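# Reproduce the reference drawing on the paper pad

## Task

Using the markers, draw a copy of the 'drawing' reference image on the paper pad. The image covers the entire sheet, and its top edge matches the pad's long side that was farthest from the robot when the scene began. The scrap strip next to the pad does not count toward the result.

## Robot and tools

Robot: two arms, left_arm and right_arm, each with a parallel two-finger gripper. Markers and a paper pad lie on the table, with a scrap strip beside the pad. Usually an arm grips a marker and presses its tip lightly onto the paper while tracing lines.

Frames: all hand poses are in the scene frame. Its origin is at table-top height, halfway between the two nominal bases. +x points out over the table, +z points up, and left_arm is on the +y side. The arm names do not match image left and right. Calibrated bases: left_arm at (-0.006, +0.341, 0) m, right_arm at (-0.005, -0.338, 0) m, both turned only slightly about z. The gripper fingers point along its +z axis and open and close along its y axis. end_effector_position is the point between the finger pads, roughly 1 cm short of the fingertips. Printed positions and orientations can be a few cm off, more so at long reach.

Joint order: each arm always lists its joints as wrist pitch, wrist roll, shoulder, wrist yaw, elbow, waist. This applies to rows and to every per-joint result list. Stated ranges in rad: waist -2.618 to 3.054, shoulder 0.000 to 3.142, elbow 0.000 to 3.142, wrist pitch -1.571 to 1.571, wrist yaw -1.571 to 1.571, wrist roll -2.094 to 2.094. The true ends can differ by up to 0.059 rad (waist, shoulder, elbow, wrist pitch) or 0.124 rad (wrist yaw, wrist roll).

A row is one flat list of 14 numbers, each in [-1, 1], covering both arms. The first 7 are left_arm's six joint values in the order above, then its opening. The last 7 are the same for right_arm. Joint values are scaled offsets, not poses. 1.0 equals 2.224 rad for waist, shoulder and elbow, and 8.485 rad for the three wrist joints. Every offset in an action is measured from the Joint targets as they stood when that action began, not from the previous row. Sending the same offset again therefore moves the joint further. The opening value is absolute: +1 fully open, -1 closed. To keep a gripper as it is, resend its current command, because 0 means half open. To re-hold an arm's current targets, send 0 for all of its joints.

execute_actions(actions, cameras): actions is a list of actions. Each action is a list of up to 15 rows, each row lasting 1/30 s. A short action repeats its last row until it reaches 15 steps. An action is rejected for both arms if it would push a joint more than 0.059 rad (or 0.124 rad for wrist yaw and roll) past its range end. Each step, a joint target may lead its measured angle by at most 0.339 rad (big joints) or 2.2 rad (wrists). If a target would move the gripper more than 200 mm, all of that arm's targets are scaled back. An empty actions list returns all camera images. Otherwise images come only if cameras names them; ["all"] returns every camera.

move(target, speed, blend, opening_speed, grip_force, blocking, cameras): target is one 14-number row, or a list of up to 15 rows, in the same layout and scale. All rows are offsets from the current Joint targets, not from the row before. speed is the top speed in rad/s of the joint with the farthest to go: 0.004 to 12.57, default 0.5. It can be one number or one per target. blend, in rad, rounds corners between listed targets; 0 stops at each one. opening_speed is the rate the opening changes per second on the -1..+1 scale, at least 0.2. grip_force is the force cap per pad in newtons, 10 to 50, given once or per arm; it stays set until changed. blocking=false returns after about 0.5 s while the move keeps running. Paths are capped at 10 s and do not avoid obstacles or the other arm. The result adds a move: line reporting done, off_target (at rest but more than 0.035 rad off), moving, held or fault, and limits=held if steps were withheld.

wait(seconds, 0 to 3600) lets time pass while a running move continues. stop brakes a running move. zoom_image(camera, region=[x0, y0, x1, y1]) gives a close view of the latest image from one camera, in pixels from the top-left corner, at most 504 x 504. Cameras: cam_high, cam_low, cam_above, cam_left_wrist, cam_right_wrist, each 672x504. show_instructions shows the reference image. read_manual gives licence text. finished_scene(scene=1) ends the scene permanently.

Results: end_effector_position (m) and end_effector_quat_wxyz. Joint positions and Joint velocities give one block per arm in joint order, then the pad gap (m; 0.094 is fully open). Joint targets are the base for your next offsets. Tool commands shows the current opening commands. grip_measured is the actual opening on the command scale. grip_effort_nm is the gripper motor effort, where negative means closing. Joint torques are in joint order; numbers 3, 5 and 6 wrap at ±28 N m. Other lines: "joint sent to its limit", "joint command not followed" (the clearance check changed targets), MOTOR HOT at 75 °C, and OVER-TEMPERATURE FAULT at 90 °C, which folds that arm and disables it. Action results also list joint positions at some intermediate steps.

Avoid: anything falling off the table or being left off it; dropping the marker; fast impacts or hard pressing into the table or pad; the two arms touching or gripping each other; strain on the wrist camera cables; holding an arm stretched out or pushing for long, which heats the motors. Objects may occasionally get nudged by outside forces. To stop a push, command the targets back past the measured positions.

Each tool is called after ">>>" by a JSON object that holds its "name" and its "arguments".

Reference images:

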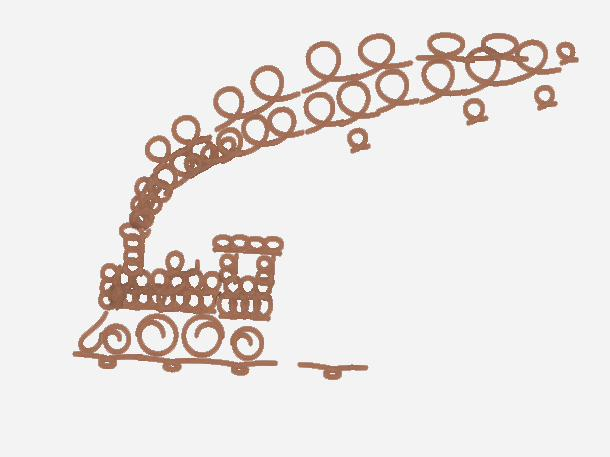

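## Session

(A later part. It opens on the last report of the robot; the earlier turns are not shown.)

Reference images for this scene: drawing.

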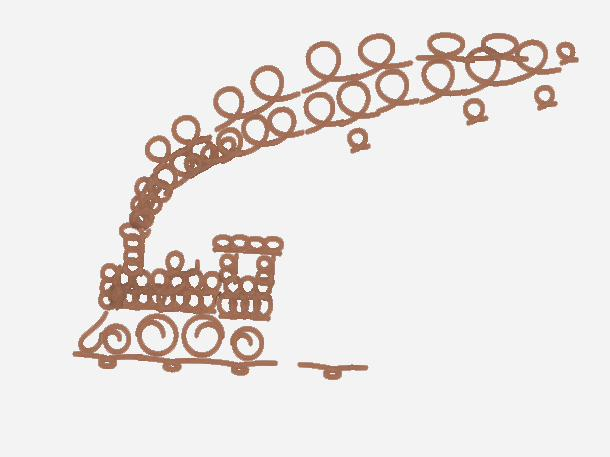

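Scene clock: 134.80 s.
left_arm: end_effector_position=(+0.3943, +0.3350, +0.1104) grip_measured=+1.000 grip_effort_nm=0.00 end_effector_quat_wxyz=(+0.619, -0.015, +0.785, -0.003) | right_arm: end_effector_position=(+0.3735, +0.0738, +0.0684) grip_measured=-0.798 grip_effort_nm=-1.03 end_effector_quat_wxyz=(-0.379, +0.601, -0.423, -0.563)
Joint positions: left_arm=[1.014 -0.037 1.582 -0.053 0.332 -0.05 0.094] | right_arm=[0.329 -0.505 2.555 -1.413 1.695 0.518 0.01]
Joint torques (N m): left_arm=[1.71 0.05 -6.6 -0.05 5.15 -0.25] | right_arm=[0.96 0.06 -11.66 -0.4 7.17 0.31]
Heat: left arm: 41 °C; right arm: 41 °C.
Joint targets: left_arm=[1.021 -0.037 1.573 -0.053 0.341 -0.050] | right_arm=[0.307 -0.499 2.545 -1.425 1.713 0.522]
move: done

>>> {"name": "move", "arguments": {"target": [[0,0,0,0,0,0,1,0.01768,0,0,0,0,0,-1],[0,0,0,0,0,0,1,0.01768,0,0,0,0,-0.0674,-1]], "speed": [0.2,0.3], "blend": [0,0], "cameras": ["cam_above"]}}

>>> {"name": "zoom_image", "arguments": {"camera": "cam_above", "region": [260, 250, 310, 290]}}

Scene clock: 137.73 s.
left_arm: end_effector_position=(+0.3943, +0.3350, +0.1104) grip_measured=+1.000 grip_effort_nm=0.00 end_effector_quat_wxyz=(+0.619, -0.015, +0.785, -0.003) | right_arm: end_effector_position=(+0.4365, +0.0132, +0.0781) grip_measured=-0.798 grip_effort_nm=-1.03 end_effector_quat_wxyz=(-0.455, +0.586, -0.435, -0.511)
Joint positions: left_arm=[1.014 -0.037 1.582 -0.053 0.332 -0.05 0.094] | right_arm=[0.44 -0.504 2.555 -1.413 1.695 0.366 0.01]
Joint torques (N m): left_arm=[1.67 0.02 -6.48 -0.04 5.2 -0.18] | right_arm=[1.34 0.05 -11.7 -0.35 7.23 0.42]
Heat: left arm: 41 °C; right arm: 41 °C.
Joint targets: left_arm=[1.021 -0.037 1.573 -0.053 0.341 -0.050] | right_arm=[0.457 -0.499 2.545 -1.425 1.713 0.372]
move: done

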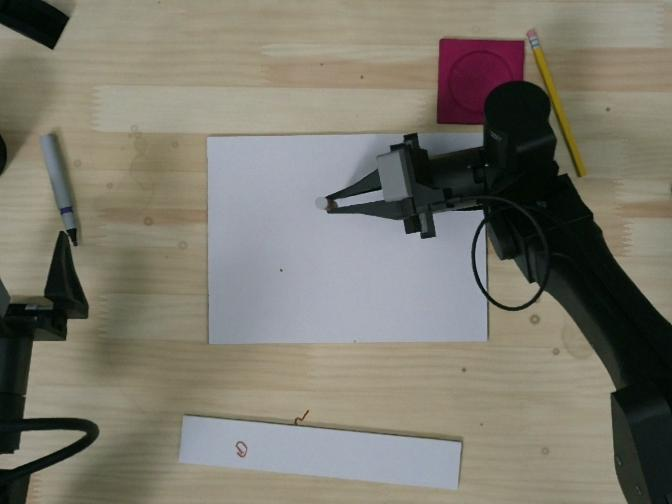

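Scaled by 10.080 from the camera's image (finer frame: 960x720).

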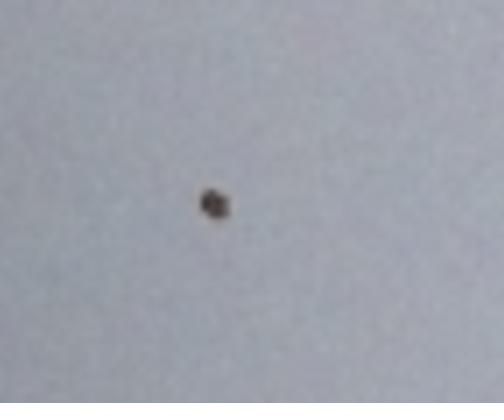

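>>> {"name": "move", "arguments": {"target": [[0,0,0,0,0,0,1,0,0.00405,0,-0.00306,0,-0.0388,-1],[0,0,0,0,0,0,1,0,0.00405,0,-0.00212,0,-0.0388,-1]], "speed": [0.1,0.05], "blend": [0,0]}}

Scene clock: 145.53 s.
left_arm: end_effector_position=(+0.3943, +0.3350, +0.1104) grip_measured=+1.000 grip_effort_nm=0.00 end_effector_quat_wxyz=(+0.619, -0.015, +0.785, -0.003) | right_arm: end_effector_position=(+0.4599, -0.0230, +0.0794) grip_measured=-0.798 grip_effort_nm=-1.03 end_effector_quat_wxyz=(-0.464, +0.562, -0.461, -0.506)
Joint positions: left_arm=[1.014 -0.037 1.582 -0.053 0.332 -0.05 0.094] | right_arm=[0.44 -0.471 2.555 -1.431 1.695 0.287 0.01]
Joint torques (N m): left_arm=[1.69 0.02 -6.56 -0.03 5.38 -0.06] | right_arm=[1.33 0.06 -11.69 -0.35 7.21 -0.13]
Heat: left arm: 41 °C; right arm: 42 °C.
Joint targets: left_arm=[1.021 -0.037 1.573 -0.053 0.341 -0.050] | right_arm=[0.457 -0.464 2.545 -1.443 1.713 0.286]
move: done

>>> {"name": "move", "arguments": {"target": [[0,0,0,0,0,0,1,0,0,0,0,0,0.01079,-1],[0,0,0,0,0,0,1,0,0,0,0,0,0.00135,-1]], "speed": [0.04,0.03], "blend": [0,0]}}

Scene clock: 148.23 s.
left_arm: end_effector_position=(+0.3943, +0.3350, +0.1104) grip_measured=+1.000 grip_effort_nm=0.00 end_effector_quat_wxyz=(+0.619, -0.015, +0.785, -0.003) | right_arm: end_effector_position=(+0.4574, -0.0193, +0.0794) grip_measured=-0.798 grip_effort_nm=-1.03 end_effector_quat_wxyz=(-0.462, +0.564, -0.459, -0.508)
Joint positions: left_arm=[1.014 -0.037 1.582 -0.053 0.332 -0.05 0.094] | right_arm=[0.44 -0.471 2.555 -1.431 1.695 0.295 0.01]
Joint torques (N m): left_arm=[1.66 0.04 -6.5 -0.04 5.35 -0.03] | right_arm=[1.33 0.06 -11.7 -0.36 7.2 -0.61]
Heat: left arm: 41 °C; right arm: 43 °C.
Joint targets: left_arm=[1.021 -0.037 1.573 -0.053 0.341 -0.050] | right_arm=[0.457 -0.464 2.545 -1.443 1.713 0.289]
move: done

>>> {"name": "move", "arguments": {"target": [[0,0,0,0,0,0,1,-0.02009,0,0,0,0,0,-1],[0,0,0,0,0,0,1,-0.02009,0.00179,0,0,0,-0.00432,-1],[0,0,0,0,0,0,1,-0.02009,0.00309,0,0,0,-0.00558,-1],[0,0,0,0,0,0,1,-0.02009,0.00097,0,0,0,-0.00746,-1],[0,0,0,0,0,0,1,-0.02009,-0.00218,0,0,0,-0.00877,-1],[0,0,0,0,0,0,1,-0.02009,-0.00691,0,0,0,-0.00022,-1],[0,0,0,0,0,0,1,-0.02009,-0.01181,0,0,0,0.00076,-1],[0,0,0,0,0,0,1,-0.02009,-0.01602,0,0,0,0.00243,-1],[0,0,0,0,0,0,1,-0.02009,-0.01864,0,0,0,0.0045,-1],[0,0,0,0,0,0,1,-0.02009,-0.01652,0,0,0,0.00638,-1],[0,0,0,0,0,0,1,-0.02009,-0.01338,0,0,0,0.00769,-1],[0,0,0,0,0,0,1,-0.02009,-0.00865,0,0,0,-0.00085,-1],[0,0,0,0,0,0,1,-0.02009,-0.00325,0,0,0,-0.00198,-1],[0,0,0,0,0,0,1,-0.02009,0.00082,0,0,0,-0.00369,-1],[0,0,0,0,0,0,1,-0.02009,0.00701,0,0,0,-0.00886,-1]], "speed": [0.2,0.06,0.05,0.06,0.09,0.13,0.13,0.12,0.075,0.06,0.09,0.13,0.15,0.12,0.16], "blend": [0.002,0.003,0.003,0.003,0.003,0.003,0.003,0.003,0.003,0.003,0.003,0.003,0.003,0.003,0]}}

Scene clock: 154.93 s.
left_arm: end_effector_position=(+0.3943, +0.3350, +0.1104) grip_measured=+1.000 grip_effort_nm=0.00 end_effector_quat_wxyz=(+0.619, -0.015, +0.785, -0.003) | right_arm: end_effector_position=(+0.4568, -0.0303, +0.0680) grip_measured=-0.798 grip_effort_nm=-1.03 end_effector_quat_wxyz=(-0.407, +0.517, -0.518, -0.546)
Joint positions: left_arm=[1.014 -0.037 1.582 -0.053 0.332 -0.05 0.094] | right_arm=[0.3 -0.41 2.555 -1.435 1.695 0.275 0.01]
Joint torques (N m): left_arm=[1.66 0.09 -6.57 -0.06 5.27 -0.1] | right_arm=[1.01 0.05 -11.64 -0.38 7.15 -0.55]
Heat: left arm: 41 °C; right arm: 44 °C.
Joint targets: left_arm=[1.021 -0.037 1.573 -0.053 0.341 -0.050] | right_arm=[0.286 -0.405 2.545 -1.443 1.713 0.269]
move: done

>>> {"name": "move", "arguments": {"target": [[0,0,0,0,0,0,1,0.01768,0,0,0,0,0,-1],[0,0,0,0,0,0,1,0.01768,0,0,0,0,-0.0674,-1]], "speed": [0.2,0.3], "blend": [0,0], "cameras": ["cam_above"]}}

>>> {"name": "zoom_image", "arguments": {"camera": "cam_above", "region": [340, 175, 400, 220]}}

Scene clock: 157.83 s.
left_arm: end_effector_position=(+0.3943, +0.3350, +0.1104) grip_measured=+1.000 grip_effort_nm=0.00 end_effector_quat_wxyz=(+0.619, -0.015, +0.785, -0.003) | right_arm: end_effector_position=(+0.5059, -0.1083, +0.0779) grip_measured=-0.798 grip_effort_nm=-1.03 end_effector_quat_wxyz=(+0.485, -0.500, +0.528, +0.486)
Joint positions: left_arm=[1.014 -0.037 1.582 -0.053 0.332 -0.05 0.094] | right_arm=[0.419 -0.409 2.555 -1.435 1.695 0.113 0.01]
Joint torques (N m): left_arm=[1.69 0.04 -6.49 -0.05 5.24 -0.05] | right_arm=[1.32 0.05 -11.67 -0.32 7.19 0.54]
Heat: left arm: 41 °C; right arm: 44 °C.
Joint targets: left_arm=[1.021 -0.037 1.573 -0.053 0.341 -0.050] | right_arm=[0.436 -0.405 2.545 -1.443 1.713 0.119]
move: done

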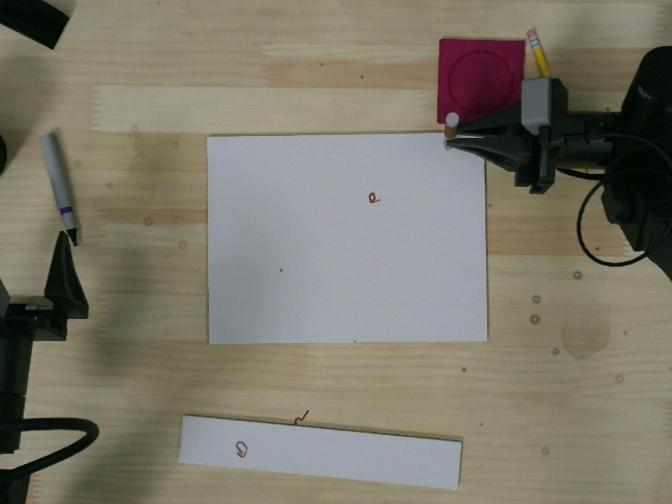

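Scaled by 8.400 from the camera's image (finer frame: 960x720).

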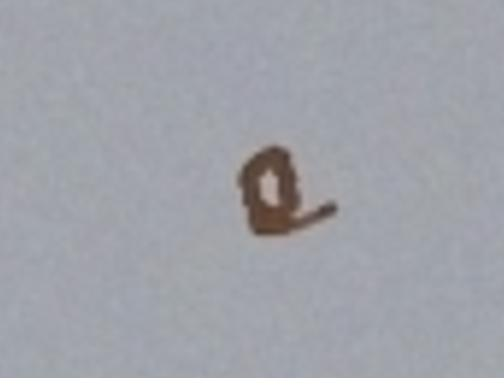

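>>> {"name": "move", "arguments": {"target": [[0,0,0,0,0,0,1,0.00613,-0.01061,-0.03417,0,-0.0616,0.03552,-1],[0,0,0,0,0,0,1,0.00613,-0.00674,-0.02608,0,-0.05396,0.02518,-1]], "speed": [0.12,0.03], "blend": [0,0]}}

Scene clock: 165.80 s.
left_arm: end_effector_position=(+0.3943, +0.3350, +0.1104) grip_measured=+1.000 grip_effort_nm=0.00 end_effector_quat_wxyz=(+0.619, -0.015, +0.785, -0.003) | right_arm: end_effector_position=(+0.4716, -0.0769, +0.0700) grip_measured=-0.798 grip_effort_nm=-1.03 end_effector_quat_wxyz=(-0.477, +0.529, -0.500, -0.492)
Joint positions: left_arm=[1.014 -0.037 1.582 -0.053 0.332 -0.05 0.094] | right_arm=[0.472 -0.468 2.517 -1.435 1.584 0.181 0.01]
Joint torques (N m): left_arm=[1.65 0.03 -6.43 -0.03 5.44 -0.06] | right_arm=[1.32 0.07 -12.85 -0.33 6.05 -0.54]
Heat: left arm: 41 °C; right arm: 44 °C.
Joint targets: left_arm=[1.021 -0.037 1.573 -0.053 0.341 -0.050] | right_arm=[0.489 -0.462 2.487 -1.443 1.593 0.175]
move: done

>>> {"name": "move", "arguments": {"target": [[0,0,0,0,0,0,1,0,0,-0.01664,0,0,0,-1],[0,0,0,0,0,0,1,0,0,-0.00405,0,0,0,-1]], "speed": [0.05,0.05], "blend": [0,0]}}

Scene clock: 168.00 s.
left_arm: end_effector_position=(+0.3943, +0.3350, +0.1104) grip_measured=+1.000 grip_effort_nm=0.00 end_effector_quat_wxyz=(+0.619, -0.015, +0.785, -0.003) | right_arm: end_effector_position=(+0.4725, -0.0767, +0.0809) grip_measured=-0.798 grip_effort_nm=-1.03 end_effector_quat_wxyz=(-0.484, +0.533, -0.494, -0.487)
Joint positions: left_arm=[1.014 -0.037 1.582 -0.053 0.332 -0.05 0.094] | right_arm=[0.473 -0.468 2.495 -1.435 1.584 0.181 0.01]
Joint torques (N m): left_arm=[1.64 0.04 -6.52 0.02 5.09 -0.12] | right_arm=[1.31 0.06 -11.84 -0.32 6.13 -0.53]
Heat: left arm: 42 °C; right arm: 44 °C.
Joint targets: left_arm=[1.021 -0.037 1.573 -0.053 0.341 -0.050] | right_arm=[0.488 -0.462 2.478 -1.443 1.593 0.175]
move: done

>>> {"name": "move", "arguments": {"target": [[0,0,0,0,0,0,1,0,-0.00801,0,0,0,0,-1],[0,0,0,0,0,0,1,-0.02192,-0.00467,0,0,0,-0.00031,-1],[0,0,0,0,0,0,1,-0.02192,-0.00328,0,0,0,-0.00652,-1],[0,0,0,0,0,0,1,-0.02192,-0.0054,0,0,0,-0.0085,-1],[0,0,0,0,0,0,1,-0.02192,-0.00843,0,0,0,-0.00976,-1],[0,0,0,0,0,0,1,-0.02192,-0.01313,0,0,0,0.00103,-1],[0,0,0,0,0,0,1,-0.02192,-0.01823,0,0,0,0.00207,-1],[0,0,0,0,0,0,1,-0.02192,-0.02246,0,0,0,0.00382,-1],[0,0,0,0,0,0,1,-0.02192,-0.0251,0,0,0,0.00598,-1],[0,0,0,0,0,0,1,-0.02192,-0.02298,0,0,0,0.00796,-1],[0,0,0,0,0,0,1,-0.02192,-0.01995,0,0,0,0.00922,-1],[0,0,0,0,0,0,1,-0.02192,-0.01525,0,0,0,-0.00157,-1],[0,0,0,0,0,0,1,-0.02192,-0.00964,0,0,0,-0.00279,-1],[0,0,0,0,0,0,1,-0.02192,-0.00554,0,0,0,-0.00454,-1],[0,0,0,0,0,0,1,-0.02192,0.00218,0,0,0,-0.00944,-1]], "speed": [0.3,0.2,0.046,0.05,0.075,0.1,0.12,0.1,0.064,0.05,0.075,0.1,0.13,0.1,0.16], "blend": [0.001,0.001,0.001,0.001,0.001,0.001,0.001,0.001,0.001,0.001,0.001,0.001,0.001,0.001,0], "blocking": false}}

>>> {"name": "wait", "arguments": {"seconds": 0.3}}

>>> {"name": "wait", "arguments": {"seconds": 0.2}}

>>> {"name": "wait", "arguments": {"seconds": 0.2}}

>>> {"name": "wait", "arguments": {"seconds": 0.2}}

>>> {"name": "wait", "arguments": {"seconds": 0.2}}

>>> {"name": "wait", "arguments": {"seconds": 0.2}}

>>> {"name": "wait", "arguments": {"seconds": 0.2}}

>>> {"name": "wait", "arguments": {"seconds": 0.2}}

>>> {"name": "wait", "arguments": {"seconds": 0.2}}

>>> {"name": "wait", "arguments": {"seconds": 0.2}}

>>> {"name": "wait", "arguments": {"seconds": 0.2}}

>>> {"name": "wait", "arguments": {"seconds": 0.2}}

>>> {"name": "wait", "arguments": {"seconds": 0.2}}

>>> {"name": "wait", "arguments": {"seconds": 0.2}}

>>> {"name": "wait", "arguments": {"seconds": 0.2}}

>>> {"name": "wait", "arguments": {"seconds": 0.2}}

>>> {"name": "wait", "arguments": {"seconds": 2}}

Scene clock: 171.90 s.
left_arm: end_effector_position=(+0.3943, +0.3350, +0.1104) grip_measured=+1.000 grip_effort_nm=0.00 end_effector_quat_wxyz=(+0.619, -0.015, +0.785, -0.003) | right_arm: end_effector_position=(+0.4725, -0.0767, +0.0808) grip_measured=-0.798 grip_effort_nm=-1.03 end_effector_quat_wxyz=(-0.494, +0.544, -0.482, -0.477)
Joint positions: left_arm=[1.014 -0.037 1.582 -0.053 0.332 -0.05 0.094] | right_arm=[0.473 -0.513 2.495 -1.435 1.584 0.181 0.01]
Joint torques (N m): left_arm=[1.66 0.06 -6.45 -0.08 5.19 -0.09] | right_arm=[1.06 -0.06 -11.81 -0.32 6.13 -0.55]
Heat: left arm: 42 °C; right arm: 43 °C.
Joint targets: left_arm=[1.021 -0.037 1.573 -0.053 0.341 -0.050] | right_arm=[0.448 -0.524 2.478 -1.443 1.593 0.175]
Tool commands: left_gripper/opening=+1.0 right_gripper/opening=-1.0
move: running; path passed 1 of 15 targets; right_arm: the wrist pitch is farthest, 0.171 rad from its target

Scene clock: 172.20 s.
left_arm: end_effector_position=(+0.3943, +0.3350, +0.1104) grip_measured=+1.000 grip_effort_nm=0.00 end_effector_quat_wxyz=(+0.619, -0.015, +0.785, -0.003) | right_arm: end_effector_position=(+0.4709, -0.0770, +0.0776) grip_measured=-0.798 grip_effort_nm=-1.03 end_effector_quat_wxyz=(-0.484, +0.537, -0.492, -0.485)
Joint positions: left_arm=[1.014 -0.037 1.582 -0.053 0.332 -0.05 0.094] | right_arm=[0.434 -0.515 2.495 -1.435 1.584 0.181 0.01]
Joint velocities: left_arm=[within noise] | right_arm=[-0.227 -0.007 -0.002 0.007 0.017 0.002 0.001]
Joint torques (N m): left_arm=[1.66 0.07 -6.35 -0.02 5.27 -0.05] | right_arm=[1.03 -0.01 -11.77 -0.32 6.13 -0.57]
Heat: left arm: 42 °C; right arm: 43 °C.
Joint targets: left_arm=[1.021 -0.037 1.573 -0.053 0.341 -0.050] | right_arm=[0.387 -0.514 2.478 -1.443 1.593 0.175]
Tool commands: left_gripper/opening=+1.0 right_gripper/opening=-1.0
earlier move: running; path passed 1 of 15 targets; right_arm: the wrist pitch is farthest, 0.132 rad from its target
wait: 0.30 s; no rest

Scene clock: 172.40 s.
left_arm: end_effector_position=(+0.3943, +0.3350, +0.1104) grip_measured=+1.000 grip_effort_nm=0.00 end_effector_quat_wxyz=(+0.619, -0.015, +0.785, -0.003) | right_arm: end_effector_position=(+0.4692, -0.0773, +0.0744) grip_measured=-0.798 grip_effort_nm=-1.03 end_effector_quat_wxyz=(-0.473, +0.530, -0.503, -0.493)
Joint positions: left_arm=[1.014 -0.037 1.582 -0.053 0.332 -0.05 0.094] | right_arm=[0.396 -0.515 2.495 -1.435 1.584 0.181 0.01]
Joint velocities: left_arm=[within noise] | right_arm=[-0.212 0.022 -0.007 -0.037 -0.017 -0.012 0.001]
Joint torques (N m): left_arm=[1.68 0.04 -6.58 -0.02 5.18 -0.1] | right_arm=[1.04 0.06 -11.79 -0.35 6.11 -0.58]
Heat: left arm: 42 °C; right arm: 43 °C.
Joint targets: left_arm=[1.021 -0.037 1.573 -0.053 0.341 -0.050] | right_arm=[0.348 -0.508 2.478 -1.443 1.593 0.175]
Tool commands: left_gripper/opening=+1.0 right_gripper/opening=-1.0
earlier move: running; path passed 1 of 15 targets; right_arm: the wrist pitch is farthest, 0.094 rad from its target
wait: 0.20 s; no rest

Scene clock: 172.60 s.
left_arm: end_effector_position=(+0.3943, +0.3350, +0.1104) grip_measured=+1.000 grip_effort_nm=0.00 end_effector_quat_wxyz=(+0.619, -0.015, +0.785, -0.003) | right_arm: end_effector_position=(+0.4674, -0.0776, +0.0712) grip_measured=-0.798 grip_effort_nm=-1.03 end_effector_quat_wxyz=(-0.461, +0.521, -0.514, -0.502)
Joint positions: left_arm=[1.014 -0.037 1.582 -0.053 0.332 -0.05 0.094] | right_arm=[0.357 -0.512 2.495 -1.435 1.584 0.181 0.01]
Joint velocities: left_arm=[within noise] | right_arm=[-0.227 0.022 0.002 -0.037 -0.012 0.002 0]
Joint torques (N m): left_arm=[1.67 0.03 -6.58 -0.02 5.23 -0.12] | right_arm=[1 0.05 -11.79 -0.39 6.08 -0.59]
Heat: left arm: 42 °C; right arm: 43 °C.
Joint targets: left_arm=[1.021 -0.037 1.573 -0.053 0.341 -0.050] | right_arm=[0.308 -0.502 2.478 -1.443 1.593 0.174]
Tool commands: left_gripper/opening=+1.0 right_gripper/opening=-1.0
earlier move: running; path passed 1 of 15 targets; right_arm: the wrist roll is farthest, 0.069 rad from its target
wait: 0.20 s; no rest

Scene clock: 172.80 s.
left_arm: end_effector_position=(+0.3943, +0.3350, +0.1104) grip_measured=+1.000 grip_effort_nm=0.00 end_effector_quat_wxyz=(+0.619, -0.015, +0.785, -0.003) | right_arm: end_effector_position=(+0.4662, -0.0786, +0.0688) grip_measured=-0.798 grip_effort_nm=-1.03 end_effector_quat_wxyz=(-0.451, +0.512, -0.524, -0.510)
Joint positions: left_arm=[1.014 -0.037 1.582 -0.053 0.332 -0.05 0.094] | right_arm=[0.327 -0.507 2.495 -1.435 1.584 0.18 0.01]
Joint torques (N m): left_arm=[1.67 0.03 -6.49 -0.04 5.35 0.03] | right_arm=[1.01 0.05 -11.81 -0.39 6.08 -0.81]
Heat: left arm: 42 °C; right arm: 43 °C.
Joint targets: left_arm=[1.021 -0.037 1.573 -0.053 0.341 -0.050] | right_arm=[0.302 -0.495 2.478 -1.443 1.593 0.167]
Tool commands: left_gripper/opening=+1.0 right_gripper/opening=-1.0
earlier move: running; path passed 2 of 15 targets; right_arm: the wrist roll is farthest, 0.063 rad from its target
wait: 0.20 s; no rest

Scene clock: 173.00 s.
left_arm: end_effector_position=(+0.3943, +0.3350, +0.1104) grip_measured=+1.000 grip_effort_nm=0.00 end_effector_quat_wxyz=(+0.619, -0.015, +0.785, -0.003) | right_arm: end_effector_position=(+0.4680, -0.0826, +0.0682) grip_measured=-0.798 grip_effort_nm=-1.03 end_effector_quat_wxyz=(-0.449, +0.507, -0.530, -0.511)
Joint positions: left_arm=[1.014 -0.037 1.582 -0.053 0.332 -0.05 0.094] | right_arm=[0.319 -0.5 2.495 -1.435 1.584 0.171 0.01]
Joint velocities: left_arm=[within noise] | right_arm=[-0.095 -0.007 -0.017 0.007 -0.007 -0.046 0]
Joint torques (N m): left_arm=[1.64 0.01 -6.64 -0.04 5.24 -0.09] | right_arm=[0.99 0.04 -11.78 -0.39 6.05 -0.62]
Heat: left arm: 42 °C; right arm: 43 °C.
Joint targets: left_arm=[1.021 -0.037 1.573 -0.053 0.341 -0.050] | right_arm=[0.302 -0.492 2.478 -1.443 1.593 0.160]
Tool commands: left_gripper/opening=+1.0 right_gripper/opening=-1.0
earlier move: running; path passed 3 of 15 targets; right_arm: the wrist roll is farthest, 0.057 rad from its target
wait: 0.20 s; no rest

Scene clock: 173.20 s.
left_arm: end_effector_position=(+0.3943, +0.3350, +0.1104) grip_measured=+1.000 grip_effort_nm=0.00 end_effector_quat_wxyz=(+0.619, -0.015, +0.785, -0.003) | right_arm: end_effector_position=(+0.4696, -0.0857, +0.0681) grip_measured=-0.798 grip_effort_nm=-1.03 end_effector_quat_wxyz=(-0.450, +0.505, -0.532, -0.510)
Joint positions: left_arm=[1.014 -0.037 1.582 -0.053 0.332 -0.05 0.094] | right_arm=[0.317 -0.499 2.495 -1.435 1.584 0.165 0.01]
Joint torques (N m): left_arm=[1.66 0.08 -6.45 -0.02 5.22 -0.05] | right_arm=[0.97 -0.02 -11.86 -0.39 6.08 -0.55]
Heat: left arm: 42 °C; right arm: 43 °C.
Joint targets: left_arm=[1.021 -0.037 1.573 -0.053 0.341 -0.050] | right_arm=[0.303 -0.502 2.478 -1.443 1.593 0.157]
Tool commands: left_gripper/opening=+1.0 right_gripper/opening=-1.0
earlier move: running; path passed 3 of 15 targets; right_arm: the wrist roll is farthest, 0.056 rad from its target
wait: 0.20 s; no rest

Scene clock: 173.40 s.
left_arm: end_effector_position=(+0.3943, +0.3350, +0.1104) grip_measured=+1.000 grip_effort_nm=0.00 end_effector_quat_wxyz=(+0.619, -0.015, +0.785, -0.003) | right_arm: end_effector_position=(+0.4701, -0.0868, +0.0680) grip_measured=-0.798 grip_effort_nm=-1.03 end_effector_quat_wxyz=(-0.450, +0.504, -0.533, -0.509)
Joint positions: left_arm=[1.014 -0.037 1.582 -0.053 0.332 -0.05 0.094] | right_arm=[0.317 -0.5 2.495 -1.435 1.584 0.163 0.01]
Joint torques (N m): left_arm=[1.68 0.04 -6.46 -0.02 5.27 0.01] | right_arm=[0.98 -0.09 -11.77 -0.39 6.09 -0.47]
Heat: left arm: 42 °C; right arm: 43 °C.
Joint targets: left_arm=[1.021 -0.037 1.573 -0.053 0.341 -0.050] | right_arm=[0.302 -0.515 2.478 -1.443 1.593 0.156]
Tool commands: left_gripper/opening=+1.0 right_gripper/opening=-1.0
earlier move: running; path passed 4 of 15 targets; right_arm: the wrist roll is farthest, 0.057 rad from its target
wait: 0.20 s; no rest

Scene clock: 173.60 s.
left_arm: end_effector_position=(+0.3943, +0.3350, +0.1104) grip_measured=+1.000 grip_effort_nm=0.00 end_effector_quat_wxyz=(+0.619, -0.015, +0.785, -0.003) | right_arm: end_effector_position=(+0.4706, -0.0877, +0.0680) grip_measured=-0.798 grip_effort_nm=-1.03 end_effector_quat_wxyz=(-0.453, +0.506, -0.531, -0.507)
Joint positions: left_arm=[1.014 -0.037 1.582 -0.053 0.332 -0.05 0.094] | right_arm=[0.317 -0.51 2.495 -1.435 1.584 0.161 0.01]
Joint torques (N m): left_arm=[1.69 0.05 -6.53 -0.03 5.34 0.05] | right_arm=[0.98 -0.07 -11.74 -0.39 6.06 -0.54]
Heat: left arm: 42 °C; right arm: 43 °C.
Joint targets: left_arm=[1.021 -0.037 1.573 -0.053 0.341 -0.050] | right_arm=[0.302 -0.530 2.478 -1.443 1.593 0.154]
Tool commands: left_gripper/opening=+1.0 right_gripper/opening=-1.0
earlier move: running; path passed 4 of 15 targets; right_arm: the wrist roll is farthest, 0.067 rad from its target
wait: 0.20 s; no rest

Scene clock: 173.80 s.
left_arm: end_effector_position=(+0.3943, +0.3350, +0.1104) grip_measured=+1.000 grip_effort_nm=0.00 end_effector_quat_wxyz=(+0.619, -0.015, +0.785, -0.003) | right_arm: end_effector_position=(+0.4707, -0.0879, +0.0680) grip_measured=-0.798 grip_effort_nm=-1.03 end_effector_quat_wxyz=(-0.457, +0.510, -0.527, -0.503)
Joint positions: left_arm=[1.014 -0.037 1.582 -0.053 0.332 -0.05 0.094] | right_arm=[0.317 -0.525 2.495 -1.435 1.584 0.16 0.01]
Joint torques (N m): left_arm=[1.66 0.03 -6.43 -0.02 5.39 -0.03] | right_arm=[0.98 -0.1 -11.78 -0.41 6.08 0.01]
Heat: left arm: 42 °C; right arm: 43 °C.
Joint targets: left_arm=[1.021 -0.037 1.573 -0.053 0.341 -0.050] | right_arm=[0.302 -0.548 2.478 -1.443 1.593 0.163]
Tool commands: left_gripper/opening=+1.0 right_gripper/opening=-1.0
earlier move: running; path passed 5 of 15 targets; right_arm: the wrist roll is farthest, 0.081 rad from its target
wait: 0.20 s; no rest

Scene clock: 174.00 s.
left_arm: end_effector_position=(+0.3943, +0.3350, +0.1104) grip_measured=+1.000 grip_effort_nm=0.00 end_effector_quat_wxyz=(+0.619, -0.015, +0.785, -0.003) | right_arm: end_effector_position=(+0.4700, -0.0866, +0.0680) grip_measured=-0.798 grip_effort_nm=-1.03 end_effector_quat_wxyz=(-0.461, +0.515, -0.522, -0.500)
Joint positions: left_arm=[1.014 -0.037 1.582 -0.053 0.332 -0.05 0.094] | right_arm=[0.317 -0.542 2.495 -1.435 1.584 0.163 0.01]
Joint velocities: left_arm=[within noise] | right_arm=[-0.051 -0.095 0.007 -0.095 -0.007 0.066 -0.001]
Joint torques (N m): left_arm=[1.64 0.04 -6.42 -0.01 5.41 -0.14] | right_arm=[1 -0.1 -11.78 -0.39 6.08 0.51]
Heat: left arm: 42 °C; right arm: 43 °C.
Joint targets: left_arm=[1.021 -0.037 1.573 -0.053 0.341 -0.050] | right_arm=[0.302 -0.569 2.478 -1.443 1.593 0.174]
Tool commands: left_gripper/opening=+1.0 right_gripper/opening=-1.0
earlier move: running; path passed 5 of 15 targets; right_arm: the wrist roll is farthest, 0.099 rad from its target
wait: 0.20 s; no rest

Scene clock: 174.20 s.
left_arm: end_effector_position=(+0.3943, +0.3350, +0.1104) grip_measured=+1.000 grip_effort_nm=0.00 end_effector_quat_wxyz=(+0.619, -0.015, +0.785, -0.003) | right_arm: end_effector_position=(+0.4686, -0.0839, +0.0680) grip_measured=-0.798 grip_effort_nm=-1.03 end_effector_quat_wxyz=(-0.465, +0.522, -0.515, -0.496)
Joint positions: left_arm=[1.014 -0.037 1.582 -0.053 0.332 -0.05 0.094] | right_arm=[0.317 -0.563 2.495 -1.435 1.584 0.169 0.01]
Joint torques (N m): left_arm=[1.69 0.03 -6.46 -0.04 5.34 -0.1] | right_arm=[0.98 -0.05 -11.77 -0.39 6.06 0.68]
Heat: left arm: 42 °C; right arm: 43 °C.
Joint targets: left_arm=[1.021 -0.037 1.573 -0.053 0.341 -0.050] | right_arm=[0.302 -0.591 2.478 -1.443 1.593 0.179]
Tool commands: left_gripper/opening=+1.0 right_gripper/opening=-1.0
earlier move: running; path passed 6 of 15 targets; right_arm: the wrist roll is farthest, 0.120 rad from its target
wait: 0.20 s; no rest

Scene clock: 174.40 s.
left_arm: end_effector_position=(+0.3943, +0.3350, +0.1104) grip_measured=+1.000 grip_effort_nm=0.00 end_effector_quat_wxyz=(+0.619, -0.015, +0.785, -0.003) | right_arm: end_effector_position=(+0.4677, -0.0822, +0.0680) grip_measured=-0.798 grip_effort_nm=-1.03 end_effector_quat_wxyz=(-0.469, +0.529, -0.508, -0.492)
Joint positions: left_arm=[1.014 -0.037 1.582 -0.053 0.332 -0.05 0.094] | right_arm=[0.317 -0.586 2.495 -1.435 1.584 0.172 0.01]
Joint torques (N m): left_arm=[1.71 0.01 -6.5 -0.05 5.24 -0.09] | right_arm=[0.99 -0.07 -11.78 -0.36 6.06 0.55]
Heat: left arm: 42 °C; right arm: 42 °C.
Joint targets: left_arm=[1.021 -0.037 1.573 -0.053 0.341 -0.050] | right_arm=[0.302 -0.615 2.478 -1.443 1.593 0.180]
Tool commands: left_gripper/opening=+1.0 right_gripper/opening=-1.0
earlier move: running; path passed 6 of 15 targets; right_arm: the wrist roll is farthest, 0.142 rad from its target
wait: 0.20 s; no rest

Scene clock: 174.60 s.
left_arm: end_effector_position=(+0.3943, +0.3350, +0.1104) grip_measured=+1.000 grip_effort_nm=0.00 end_effector_quat_wxyz=(+0.619, -0.015, +0.785, -0.003) | right_arm: end_effector_position=(+0.4673, -0.0815, +0.0680) grip_measured=-0.798 grip_effort_nm=-1.03 end_effector_quat_wxyz=(-0.474, +0.535, -0.502, -0.487)
Joint positions: left_arm=[1.014 -0.037 1.582 -0.053 0.332 -0.05 0.094] | right_arm=[0.317 -0.608 2.495 -1.435 1.584 0.174 0.01]
Joint velocities: left_arm=[within noise] | right_arm=[-0.007 -0.198 -0.002 -0.037 -0.007 0.007 0]
Joint torques (N m): left_arm=[1.64 0.04 -6.37 -0.08 5.3 0.02] | right_arm=[0.98 -0.08 -11.77 -0.39 6.08 0.59]
Heat: left arm: 42 °C; right arm: 42 °C.
Joint targets: left_arm=[1.021 -0.037 1.573 -0.053 0.341 -0.050] | right_arm=[0.302 -0.636 2.478 -1.443 1.593 0.182]
Tool commands: left_gripper/opening=+1.0 right_gripper/opening=-1.0
earlier move: running; path passed 7 of 15 targets; right_arm: the wrist roll is farthest, 0.165 rad from its target
wait: 0.20 s; no rest

Scene clock: 174.80 s.
left_arm: end_effector_position=(+0.3943, +0.3350, +0.1104) grip_measured=+1.000 grip_effort_nm=0.00 end_effector_quat_wxyz=(+0.619, -0.015, +0.785, -0.003) | right_arm: end_effector_position=(+0.4668, -0.0806, +0.0680) grip_measured=-0.798 grip_effort_nm=-1.03 end_effector_quat_wxyz=(-0.479, +0.541, -0.496, -0.482)
Joint positions: left_arm=[1.014 -0.037 1.582 -0.053 0.332 -0.05 0.094] | right_arm=[0.317 -0.629 2.495 -1.435 1.584 0.176 0.01]
Joint torques (N m): left_arm=[1.64 0.03 -6.5 -0.08 5.23 -0.05] | right_arm=[0.98 -0.07 -11.77 -0.39 6.08 0.66]
Heat: left arm: 42 °C; right arm: 42 °C.
Joint targets: left_arm=[1.021 -0.037 1.573 -0.053 0.341 -0.050] | right_arm=[0.302 -0.654 2.478 -1.443 1.593 0.184]
Tool commands: left_gripper/opening=+1.0 right_gripper/opening=-1.0
earlier move: running; path passed 8 of 15 targets; right_arm: the wrist roll is farthest, 0.186 rad from its target
wait: 0.20 s; no rest

Scene clock: 175.00 s.
left_arm: end_effector_position=(+0.3943, +0.3350, +0.1104) grip_measured=+1.000 grip_effort_nm=0.00 end_effector_quat_wxyz=(+0.619, -0.015, +0.785, -0.003) | right_arm: end_effector_position=(+0.4663, -0.0797, +0.0680) grip_measured=-0.798 grip_effort_nm=-1.03 end_effector_quat_wxyz=(-0.483, +0.545, -0.490, -0.479)
Joint positions: left_arm=[1.014 -0.037 1.582 -0.053 0.332 -0.05 0.094] | right_arm=[0.317 -0.647 2.495 -1.435 1.584 0.177 0.01]
Joint torques (N m): left_arm=[1.66 0.02 -6.35 0 5.2 0.02] | right_arm=[0.98 -0.04 -11.78 -0.38 6.08 0.66]
Heat: left arm: 42 °C; right arm: 42 °C.
Joint targets: left_arm=[1.021 -0.037 1.573 -0.053 0.341 -0.050] | right_arm=[0.302 -0.667 2.478 -1.443 1.593 0.187]
Tool commands: left_gripper/opening=+1.0 right_gripper/opening=-1.0
earlier move: running; path passed 8 of 15 targets; right_arm: the wrist roll is farthest, 0.203 rad from its target
wait: 0.20 s; no rest

Scene clock: 175.20 s.
left_arm: end_effector_position=(+0.3943, +0.3350, +0.1104) grip_measured=+1.000 grip_effort_nm=0.00 end_effector_quat_wxyz=(+0.619, -0.015, +0.785, -0.003) | right_arm: end_effector_position=(+0.4657, -0.0786, +0.0680) grip_measured=-0.798 grip_effort_nm=-1.03 end_effector_quat_wxyz=(-0.485, +0.549, -0.486, -0.476)
Joint positions: left_arm=[1.014 -0.037 1.582 -0.053 0.332 -0.05 0.094] | right_arm=[0.317 -0.66 2.495 -1.435 1.584 0.18 0.01]
Joint torques (N m): left_arm=[1.64 0.03 -6.42 -0.03 5.34 -0.02] | right_arm=[0.99 -0.04 -11.78 -0.39 6.06 0.75]
Heat: left arm: 42 °C; right arm: 42 °C.
Joint targets: left_arm=[1.021 -0.037 1.573 -0.053 0.341 -0.050] | right_arm=[0.302 -0.671 2.478 -1.443 1.593 0.189]
Tool commands: left_gripper/opening=+1.0 right_gripper/opening=-1.0
earlier move: running; path passed 9 of 15 targets; right_arm: the wrist roll is farthest, 0.216 rad from its target
wait: 0.20 s; no rest

Scene clock: 177.20 s.
left_arm: end_effector_position=(+0.3943, +0.3350, +0.1104) grip_measured=+1.000 grip_effort_nm=0.00 end_effector_quat_wxyz=(+0.619, -0.015, +0.785, -0.003) | right_arm: end_effector_position=(+0.4685, -0.0837, +0.0680) grip_measured=-0.798 grip_effort_nm=-1.03 end_effector_quat_wxyz=(-0.449, +0.506, -0.531, -0.511)
Joint positions: left_arm=[1.014 -0.037 1.582 -0.053 0.332 -0.05 0.094] | right_arm=[0.317 -0.5 2.495 -1.435 1.584 0.169 0.01]
Joint torques (N m): left_arm=[1.69 0.06 -6.48 -0.03 5.19 -0.09] | right_arm=[0.97 0.04 -11.81 -0.4 6.06 -0.69]
Heat: left arm: 42 °C; right arm: 42 °C.
Joint targets: left_arm=[1.021 -0.037 1.573 -0.053 0.341 -0.050] | right_arm=[0.302 -0.467 2.478 -1.443 1.593 0.158]
Tool commands: left_gripper/opening=+1.0 right_gripper/opening=-1.0
earlier move: running; path passed 14 of 15 targets; right_arm: the wrist roll is farthest, 0.057 rad from its target
wait: 2.00 s; no rest

>>> {"name": "move", "arguments": {"target": [[0,0,0,0,0,0,1,0.01768,0,0,0,0,0,-1],[0,0,0,0,0,0,1,0.01768,0,0,0,0,-0.0674,-1]], "speed": [0.2,0.3], "blend": [0,0], "cameras": ["cam_above"]}}

>>> {"name": "zoom_image", "arguments": {"camera": "cam_above", "region": [360, 160, 460, 220]}}

a move is refused until a result has shown your running move's end: call wait (it returns as soon as the move ends) or stop first; nothing of this call was run
Scene clock: 177.97 s.
left_arm: end_effector_position=(+0.3943, +0.3350, +0.1104) grip_measured=+1.000 grip_effort_nm=0.00 end_effector_quat_wxyz=(+0.619, -0.015, +0.785, -0.003) | right_arm: end_effector_position=(+0.4706, -0.0879, +0.0679) grip_measured=-0.798 grip_effort_nm=-1.03 end_effector_quat_wxyz=(+0.437, -0.489, +0.546, +0.521)
Joint positions: left_arm=[1.014 -0.037 1.582 -0.053 0.332 -0.05 0.094] | right_arm=[0.315 -0.449 2.495 -1.435 1.584 0.16 0.01]
Joint torques (N m): left_arm=[1.68 0.02 -6.52 -0.03 5.34 -0.08] | right_arm=[1.01 0.06 -11.75 -0.39 6.06 -0.54]
Heat: left arm: 42 °C; right arm: 42 °C.
Joint targets: left_arm=[1.021 -0.037 1.573 -0.053 0.341 -0.050] | right_arm=[0.302 -0.444 2.478 -1.443 1.593 0.154]
Tool commands: left_gripper/opening=+1.0 right_gripper/opening=-1.0
earlier move: done

Scaled by 5.040 from the camera's image (finer frame: 960x720).
This view is cut from an older image: the scene may have changed since it was taken.

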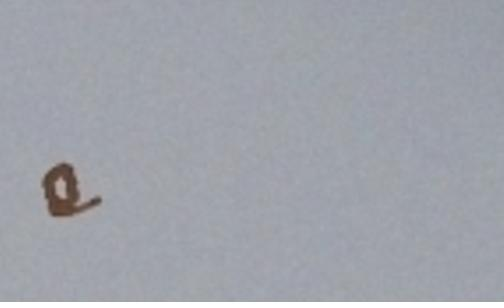

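>>> {"name": "move", "arguments": {"target": [[0,0,0,0,0,0,1,0.01768,0,0,0,0,0,-1],[0,0,0,0,0,0,1,0.01768,0,0,0,0,-0.0674,-1]], "speed": [0.2,0.3], "blend": [0,0], "cameras": ["cam_above"]}}

>>> {"name": "zoom_image", "arguments": {"camera": "cam_above", "region": [360, 160, 460, 220]}}

Scene clock: 180.67 s.
left_arm: end_effector_position=(+0.3943, +0.3350, +0.1104) grip_measured=+1.000 grip_effort_nm=0.00 end_effector_quat_wxyz=(+0.619, -0.015, +0.785, -0.003) | right_arm: end_effector_position=(+0.5107, -0.1680, +0.0777) grip_measured=-0.798 grip_effort_nm=-1.03 end_effector_quat_wxyz=(+0.512, -0.472, +0.555, +0.455)
Joint positions: left_arm=[1.014 -0.037 1.582 -0.053 0.332 -0.05 0.094] | right_arm=[0.436 -0.448 2.495 -1.435 1.584 -0.002 0.01]
Joint torques (N m): left_arm=[1.67 0.03 -6.65 -0.08 5.24 0.01] | right_arm=[1.32 0.05 -11.81 -0.34 6.12 0.46]
Heat: left arm: 42 °C; right arm: 42 °C.
Joint targets: left_arm=[1.021 -0.037 1.573 -0.053 0.341 -0.050] | right_arm=[0.453 -0.443 2.478 -1.443 1.593 0.004]
move: done

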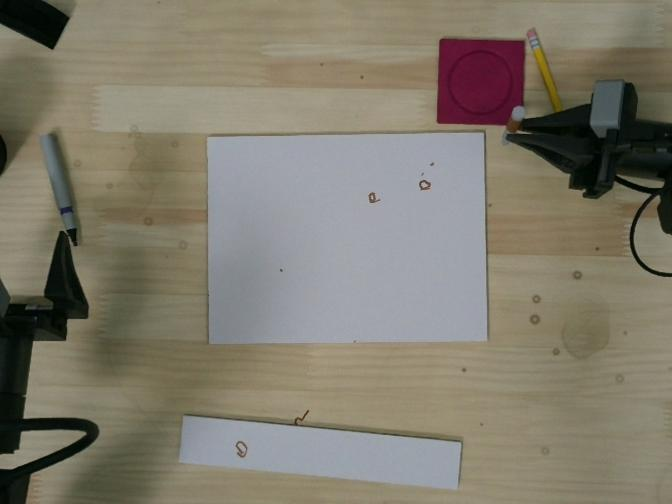

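Scaled by 5.040 from the camera's image (finer frame: 960x720).

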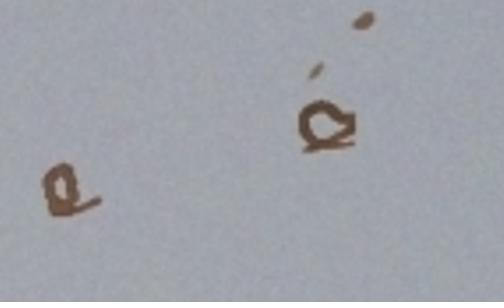

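>>> {"name": "move", "arguments": {"target": [[0,0,0,0,0,0,1,0,-0.0254,0,0,0,0.20504,-1],[0,0,0,0,0,0,1,-0.01414,-0.0254,0,0,0,0.21349,-1],[0,0,0,0,0,0,1,-0.01821,-0.0254,0,0,0,0.22181,-1],[0,0,0,0,0,0,1,0,-0.0254,0,0,0,0.22181,-1]], "speed": [0.4,0.1,0.02,0.2], "blend": [0,0,0,0]}}

Scene clock: 194.90 s.
left_arm: end_effector_position=(+0.3943, +0.3350, +0.1104) grip_measured=+1.000 grip_effort_nm=0.00 end_effector_quat_wxyz=(+0.619, -0.015, +0.785, -0.003) | right_arm: end_effector_position=(+0.3693, +0.0553, +0.0776) grip_measured=-0.798 grip_effort_nm=-1.03 end_effector_quat_wxyz=(-0.442, +0.633, -0.361, -0.523)
Joint positions: left_arm=[1.014 -0.037 1.582 -0.053 0.332 -0.05 0.094] | right_arm=[0.436 -0.654 2.495 -1.434 1.584 0.49 0.01]
Joint torques (N m): left_arm=[1.64 0.05 -6.39 -0.06 5.39 -0.21] | right_arm=[1.32 -0.05 -11.81 -0.34 6.13 0.65]
Heat: left arm: 42 °C; right arm: 40 °C.
Joint targets: left_arm=[1.021 -0.037 1.573 -0.053 0.341 -0.050] | right_arm=[0.452 -0.659 2.478 -1.443 1.593 0.498]
move: done

Now swing away to look at the test mark.

>>> {"name": "move", "arguments": {"target": [0,0,0,0,0,0,1,0,0,0,0,0,-0.16,-1], "speed": 0.4, "cameras": ["cam_above"]}}

>>> {"name": "zoom_image", "arguments": {"camera": "cam_above", "region": [260, 245, 340, 305]}}

Scene clock: 196.47 s.
left_arm: end_effector_position=(+0.3943, +0.3350, +0.1104) grip_measured=+1.000 grip_effort_nm=0.00 end_effector_quat_wxyz=(+0.619, -0.015, +0.785, -0.003) | right_arm: end_effector_position=(+0.4832, -0.1000, +0.0777) grip_measured=-0.798 grip_effort_nm=-1.03 end_effector_quat_wxyz=(+0.528, -0.560, +0.467, +0.436)
Joint positions: left_arm=[1.014 -0.037 1.582 -0.053 0.332 -0.05 0.094] | right_arm=[0.437 -0.654 2.495 -1.434 1.584 0.134 0.01]
Joint torques (N m): left_arm=[1.67 0.03 -6.52 -0.04 5.29 -0.03] | right_arm=[1.3 -0.05 -11.81 -0.34 6.12 0.68]
Heat: left arm: 42 °C; right arm: 40 °C.
Joint targets: left_arm=[1.021 -0.037 1.573 -0.053 0.341 -0.050] | right_arm=[0.452 -0.659 2.478 -1.443 1.593 0.142]
move: done

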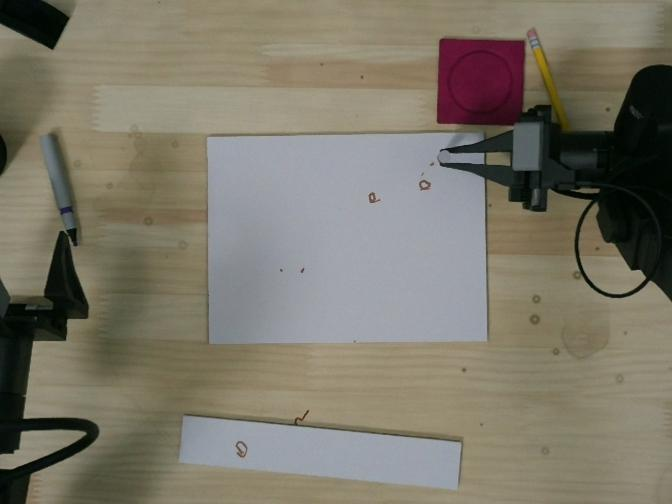

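Scaled by 6.300 from the camera's image (finer frame: 960x720).

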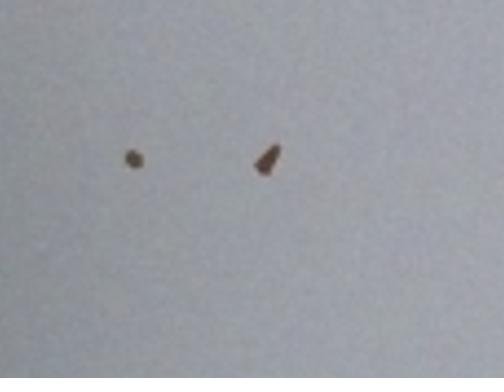

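>>> {"name": "wait", "arguments": {"seconds": 0.1, "cameras": ["cam_right_wrist","cam_above"]}}

>>> {"name": "zoom_image", "arguments": {"camera": "cam_right_wrist", "region": [236, 100, 436, 500]}}

Scene clock: 199.30 s.
left_arm: end_effector_position=(+0.3943, +0.3350, +0.1104) grip_measured=+1.000 grip_effort_nm=0.00 end_effector_quat_wxyz=(+0.619, -0.015, +0.785, -0.003) | right_arm: end_effector_position=(+0.4826, -0.0989, +0.0777) grip_measured=-0.798 grip_effort_nm=-1.03 end_effector_quat_wxyz=(+0.527, -0.560, +0.466, +0.437)
Joint positions: left_arm=[1.014 -0.037 1.582 -0.053 0.332 -0.05 0.094] | right_arm=[0.437 -0.654 2.495 -1.434 1.584 0.136 0.01]
Joint torques (N m): left_arm=[1.67 0.02 -6.52 -0.01 5.22 -0.03] | right_arm=[1.3 -0.05 -11.81 -0.34 6.12 0.5]
Heat: left arm: 42 °C; right arm: 40 °C.
Joint targets: left_arm=[1.021 -0.037 1.573 -0.053 0.341 -0.050] | right_arm=[0.452 -0.659 2.478 -1.443 1.593 0.142]
Tool commands: left_gripper/opening=+1.0 right_gripper/opening=-1.0
wait: 0.10 s; at rest from the start
Images, in order (width x height): cam_above 672x504, cam_right_wrist 672x504.

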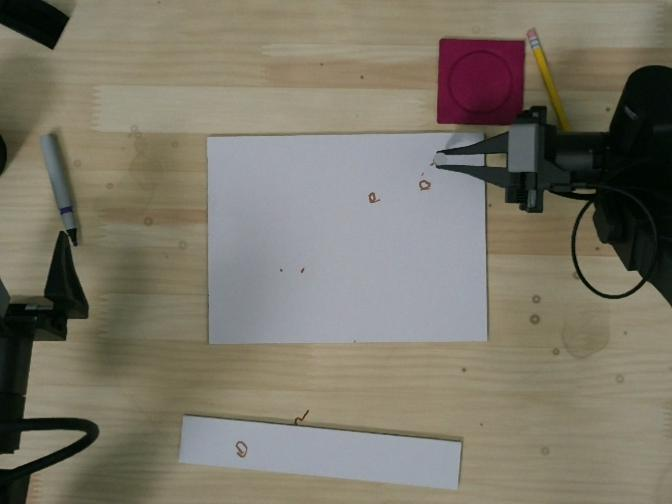

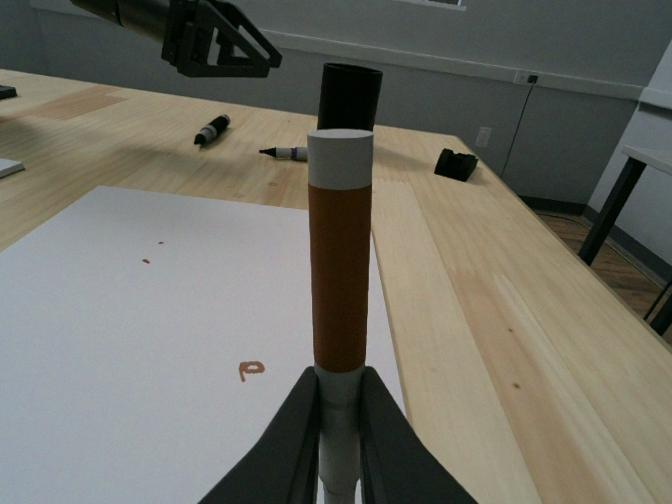

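Scaled by 1.260 from the camera's image (finer frame: 960x720).

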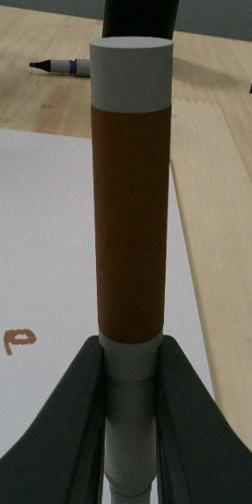

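>>> {"name": "zoom_image", "arguments": {"camera": "cam_right_wrist", "region": [296, 120, 386, 200]}}

Scaled by 5.600 from the camera's image (finer frame: 960x720).

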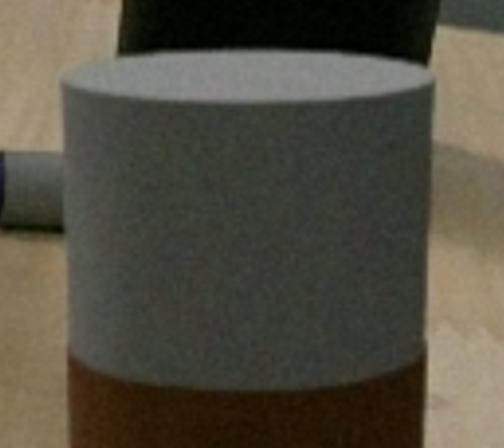

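>>> {"name": "move", "arguments": {"target": [[0,0,0,0,0,0,1,0.02923,0,0,0,0,0,-1],[0,0,0,0,0,0,1,0.02923,0,0,0,0.0616,0,-1],[0,0,0,0,0,0,1,0.02923,0,0,0,0.02293,0,-1],[0,0,0,0,0,0,1,0.02923,0,0.03013,0.0046,0.02293,0,-1],[0,0,0,0,0,0,1,0.00513,0,0.02158,0.00365,0.03192,0,-1]], "speed": [0.4,0.15,0.1,0.08,0.2], "blend": [0,0,0,0,0], "cameras": ["cam_above"]}}

Scene clock: 219.50 s.
left_arm: end_effector_position=(+0.3943, +0.3350, +0.1104) grip_measured=+1.000 grip_effort_nm=0.00 end_effector_quat_wxyz=(+0.619, -0.015, +0.785, -0.003) | right_arm: end_effector_position=(+0.5016, -0.0974, +0.0797) grip_measured=-0.798 grip_effort_nm=-1.03 end_effector_quat_wxyz=(+0.556, -0.575, +0.447, +0.401)
Joint positions: left_arm=[1.014 -0.037 1.582 -0.053 0.332 -0.05 0.094] | right_arm=[0.511 -0.656 2.538 -1.405 1.652 0.136 0.01]
Joint torques (N m): left_arm=[1.67 0.03 -6.49 -0.07 5.22 -0.05] | right_arm=[1.06 -0.03 -11.78 -0.28 6.57 0.49]
Heat: left arm: 42 °C; right arm: 40 °C.
Joint targets: left_arm=[1.021 -0.037 1.573 -0.053 0.341 -0.050] | right_arm=[0.496 -0.659 2.526 -1.412 1.664 0.142]
move: done

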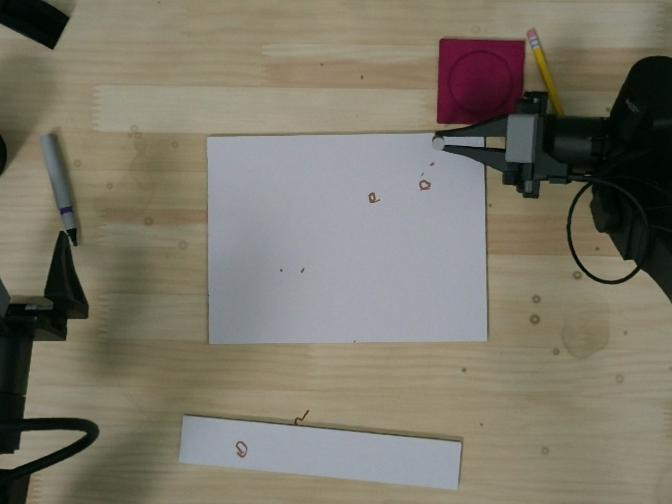

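>>> {"name": "show_instructions", "arguments": {}}

Reference images for this scene: drawing.

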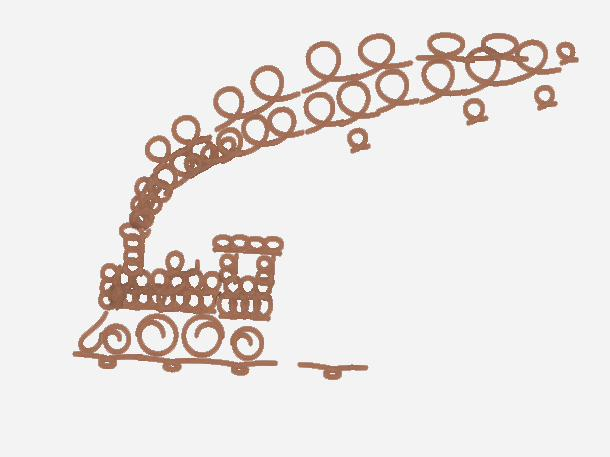

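>>> {"name": "move", "arguments": {"target": [[0,0,0,0,0,0,1,-0.00595,0.02546,0,-0.00536,0,-0.0009,-1],[0,0,0,0,0,0,1,-0.00595,0.02944,0,-0.00442,0,-0.01587,-1],[0,0,0,0,0,0,1,-0.02015,0.02944,0,-0.00442,0,-0.01587,-1],[0,0,0,0,0,0,1,-0.02015,0.03068,0,-0.00442,0,-0.01848,-1],[0,0,0,0,0,0,1,-0.02015,0.02836,0,-0.00442,0,-0.02127,-1],[0,0,0,0,0,0,1,-0.02015,0.02349,0,-0.00442,0,-0.02338,-1],[0,0,0,0,0,0,1,-0.02015,0.01481,0,-0.00442,0,-0.01484,-1],[0,0,0,0,0,0,1,-0.02015,0.00435,0,-0.00442,0,-0.01228,-1],[0,0,0,0,0,0,1,-0.02015,-0.00284,0,-0.00442,0,-0.00787,-1],[0,0,0,0,0,0,1,-0.02015,-0.00072,0,-0.00442,0,-0.00373,-1],[0,0,0,0,0,0,1,-0.02015,0.0035,0,-0.00442,0,-0.00211,-1],[0,0,0,0,0,0,1,-0.02015,0.01267,0,-0.00442,0,-0.01066,-1],[0,0,0,0,0,0,1,-0.02015,0.02334,0,-0.00442,0,-0.01335,-1],[0,0,0,0,0,0,1,-0.02015,0.03004,0,-0.00442,0,-0.01758,-1],[0,0,0,0,0,0,1,-0.00247,0.03004,0,-0.00442,0,-0.01758,-1]], "speed": [0.5,0.03,0.15,0.03,0.045,0.09,0.16,0.19,0.135,0.04,0.08,0.17,0.2,0.13,0.25], "blend": [0,0,0.001,0.001,0.001,0.001,0.001,0.001,0.001,0.001,0.001,0.001,0.001,0,0]}}

Scene clock: 235.07 s.
left_arm: end_effector_position=(+0.3943, +0.3350, +0.1104) grip_measured=+1.000 grip_effort_nm=0.00 end_effector_quat_wxyz=(+0.619, -0.015, +0.785, -0.003) | right_arm: end_effector_position=(+0.4997, -0.1109, +0.0776) grip_measured=-0.798 grip_effort_nm=-1.03 end_effector_quat_wxyz=(+0.488, -0.502, +0.524, +0.485)
Joint positions: left_arm=[1.014 -0.037 1.582 -0.053 0.332 -0.05 0.094] | right_arm=[0.457 -0.409 2.538 -1.443 1.652 0.109 0.01]
Joint torques (N m): left_arm=[1.68 0.04 -6.39 -0.04 5.15 -0.09] | right_arm=[1.36 0.05 -11.75 -0.31 6.53 -0.54]
Heat: left arm: 43 °C; right arm: 43 °C.
Joint targets: left_arm=[1.021 -0.037 1.573 -0.053 0.341 -0.050] | right_arm=[0.475 -0.404 2.526 -1.450 1.664 0.103]
move: done

>>> {"name": "move", "arguments": {"target": [0,0,0,0,0,0,1,0,0,0,0,0,-0.054,-1], "speed": 0.4, "cameras": ["cam_above"]}}

>>> {"name": "zoom_image", "arguments": {"camera": "cam_above", "region": [410, 130, 490, 190]}}

Scene clock: 236.53 s.
left_arm: end_effector_position=(+0.3943, +0.3350, +0.1104) grip_measured=+1.000 grip_effort_nm=0.00 end_effector_quat_wxyz=(+0.619, -0.015, +0.785, -0.003) | right_arm: end_effector_position=(+0.5249, -0.1772, +0.0776) grip_measured=-0.798 grip_effort_nm=-1.03 end_effector_quat_wxyz=(+0.519, -0.468, +0.555, +0.452)
Joint positions: left_arm=[1.014 -0.037 1.582 -0.053 0.332 -0.05 0.094] | right_arm=[0.458 -0.409 2.538 -1.441 1.652 -0.019 0.01]
Joint torques (N m): left_arm=[1.67 0.08 -6.42 -0.02 5.41 -0.16] | right_arm=[1.32 0.05 -11.74 -0.31 6.53 0.1]
Heat: left arm: 43 °C; right arm: 43 °C.
Joint targets: left_arm=[1.021 -0.037 1.573 -0.053 0.341 -0.050] | right_arm=[0.475 -0.404 2.526 -1.450 1.664 -0.017]
move: done

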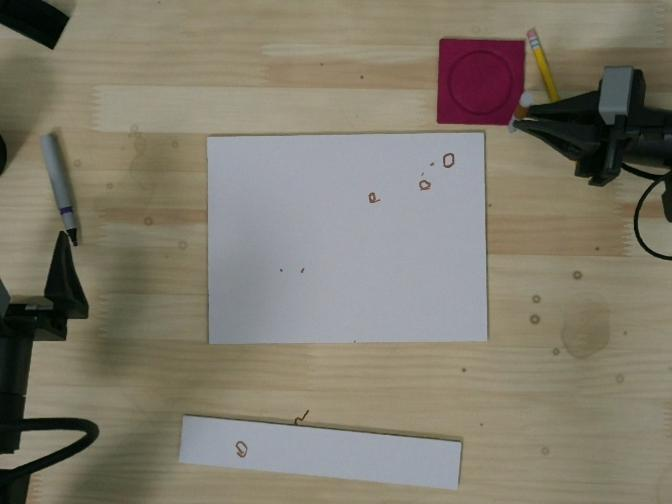

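Scaled by 6.300 from the camera's image (finer frame: 960x720).

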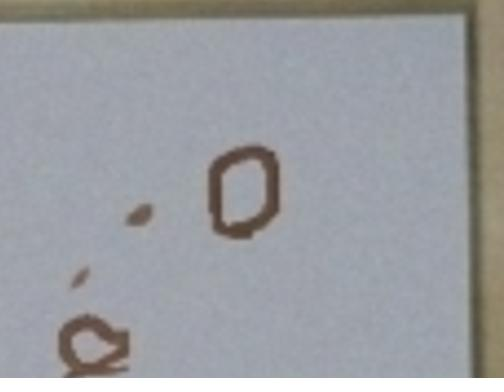

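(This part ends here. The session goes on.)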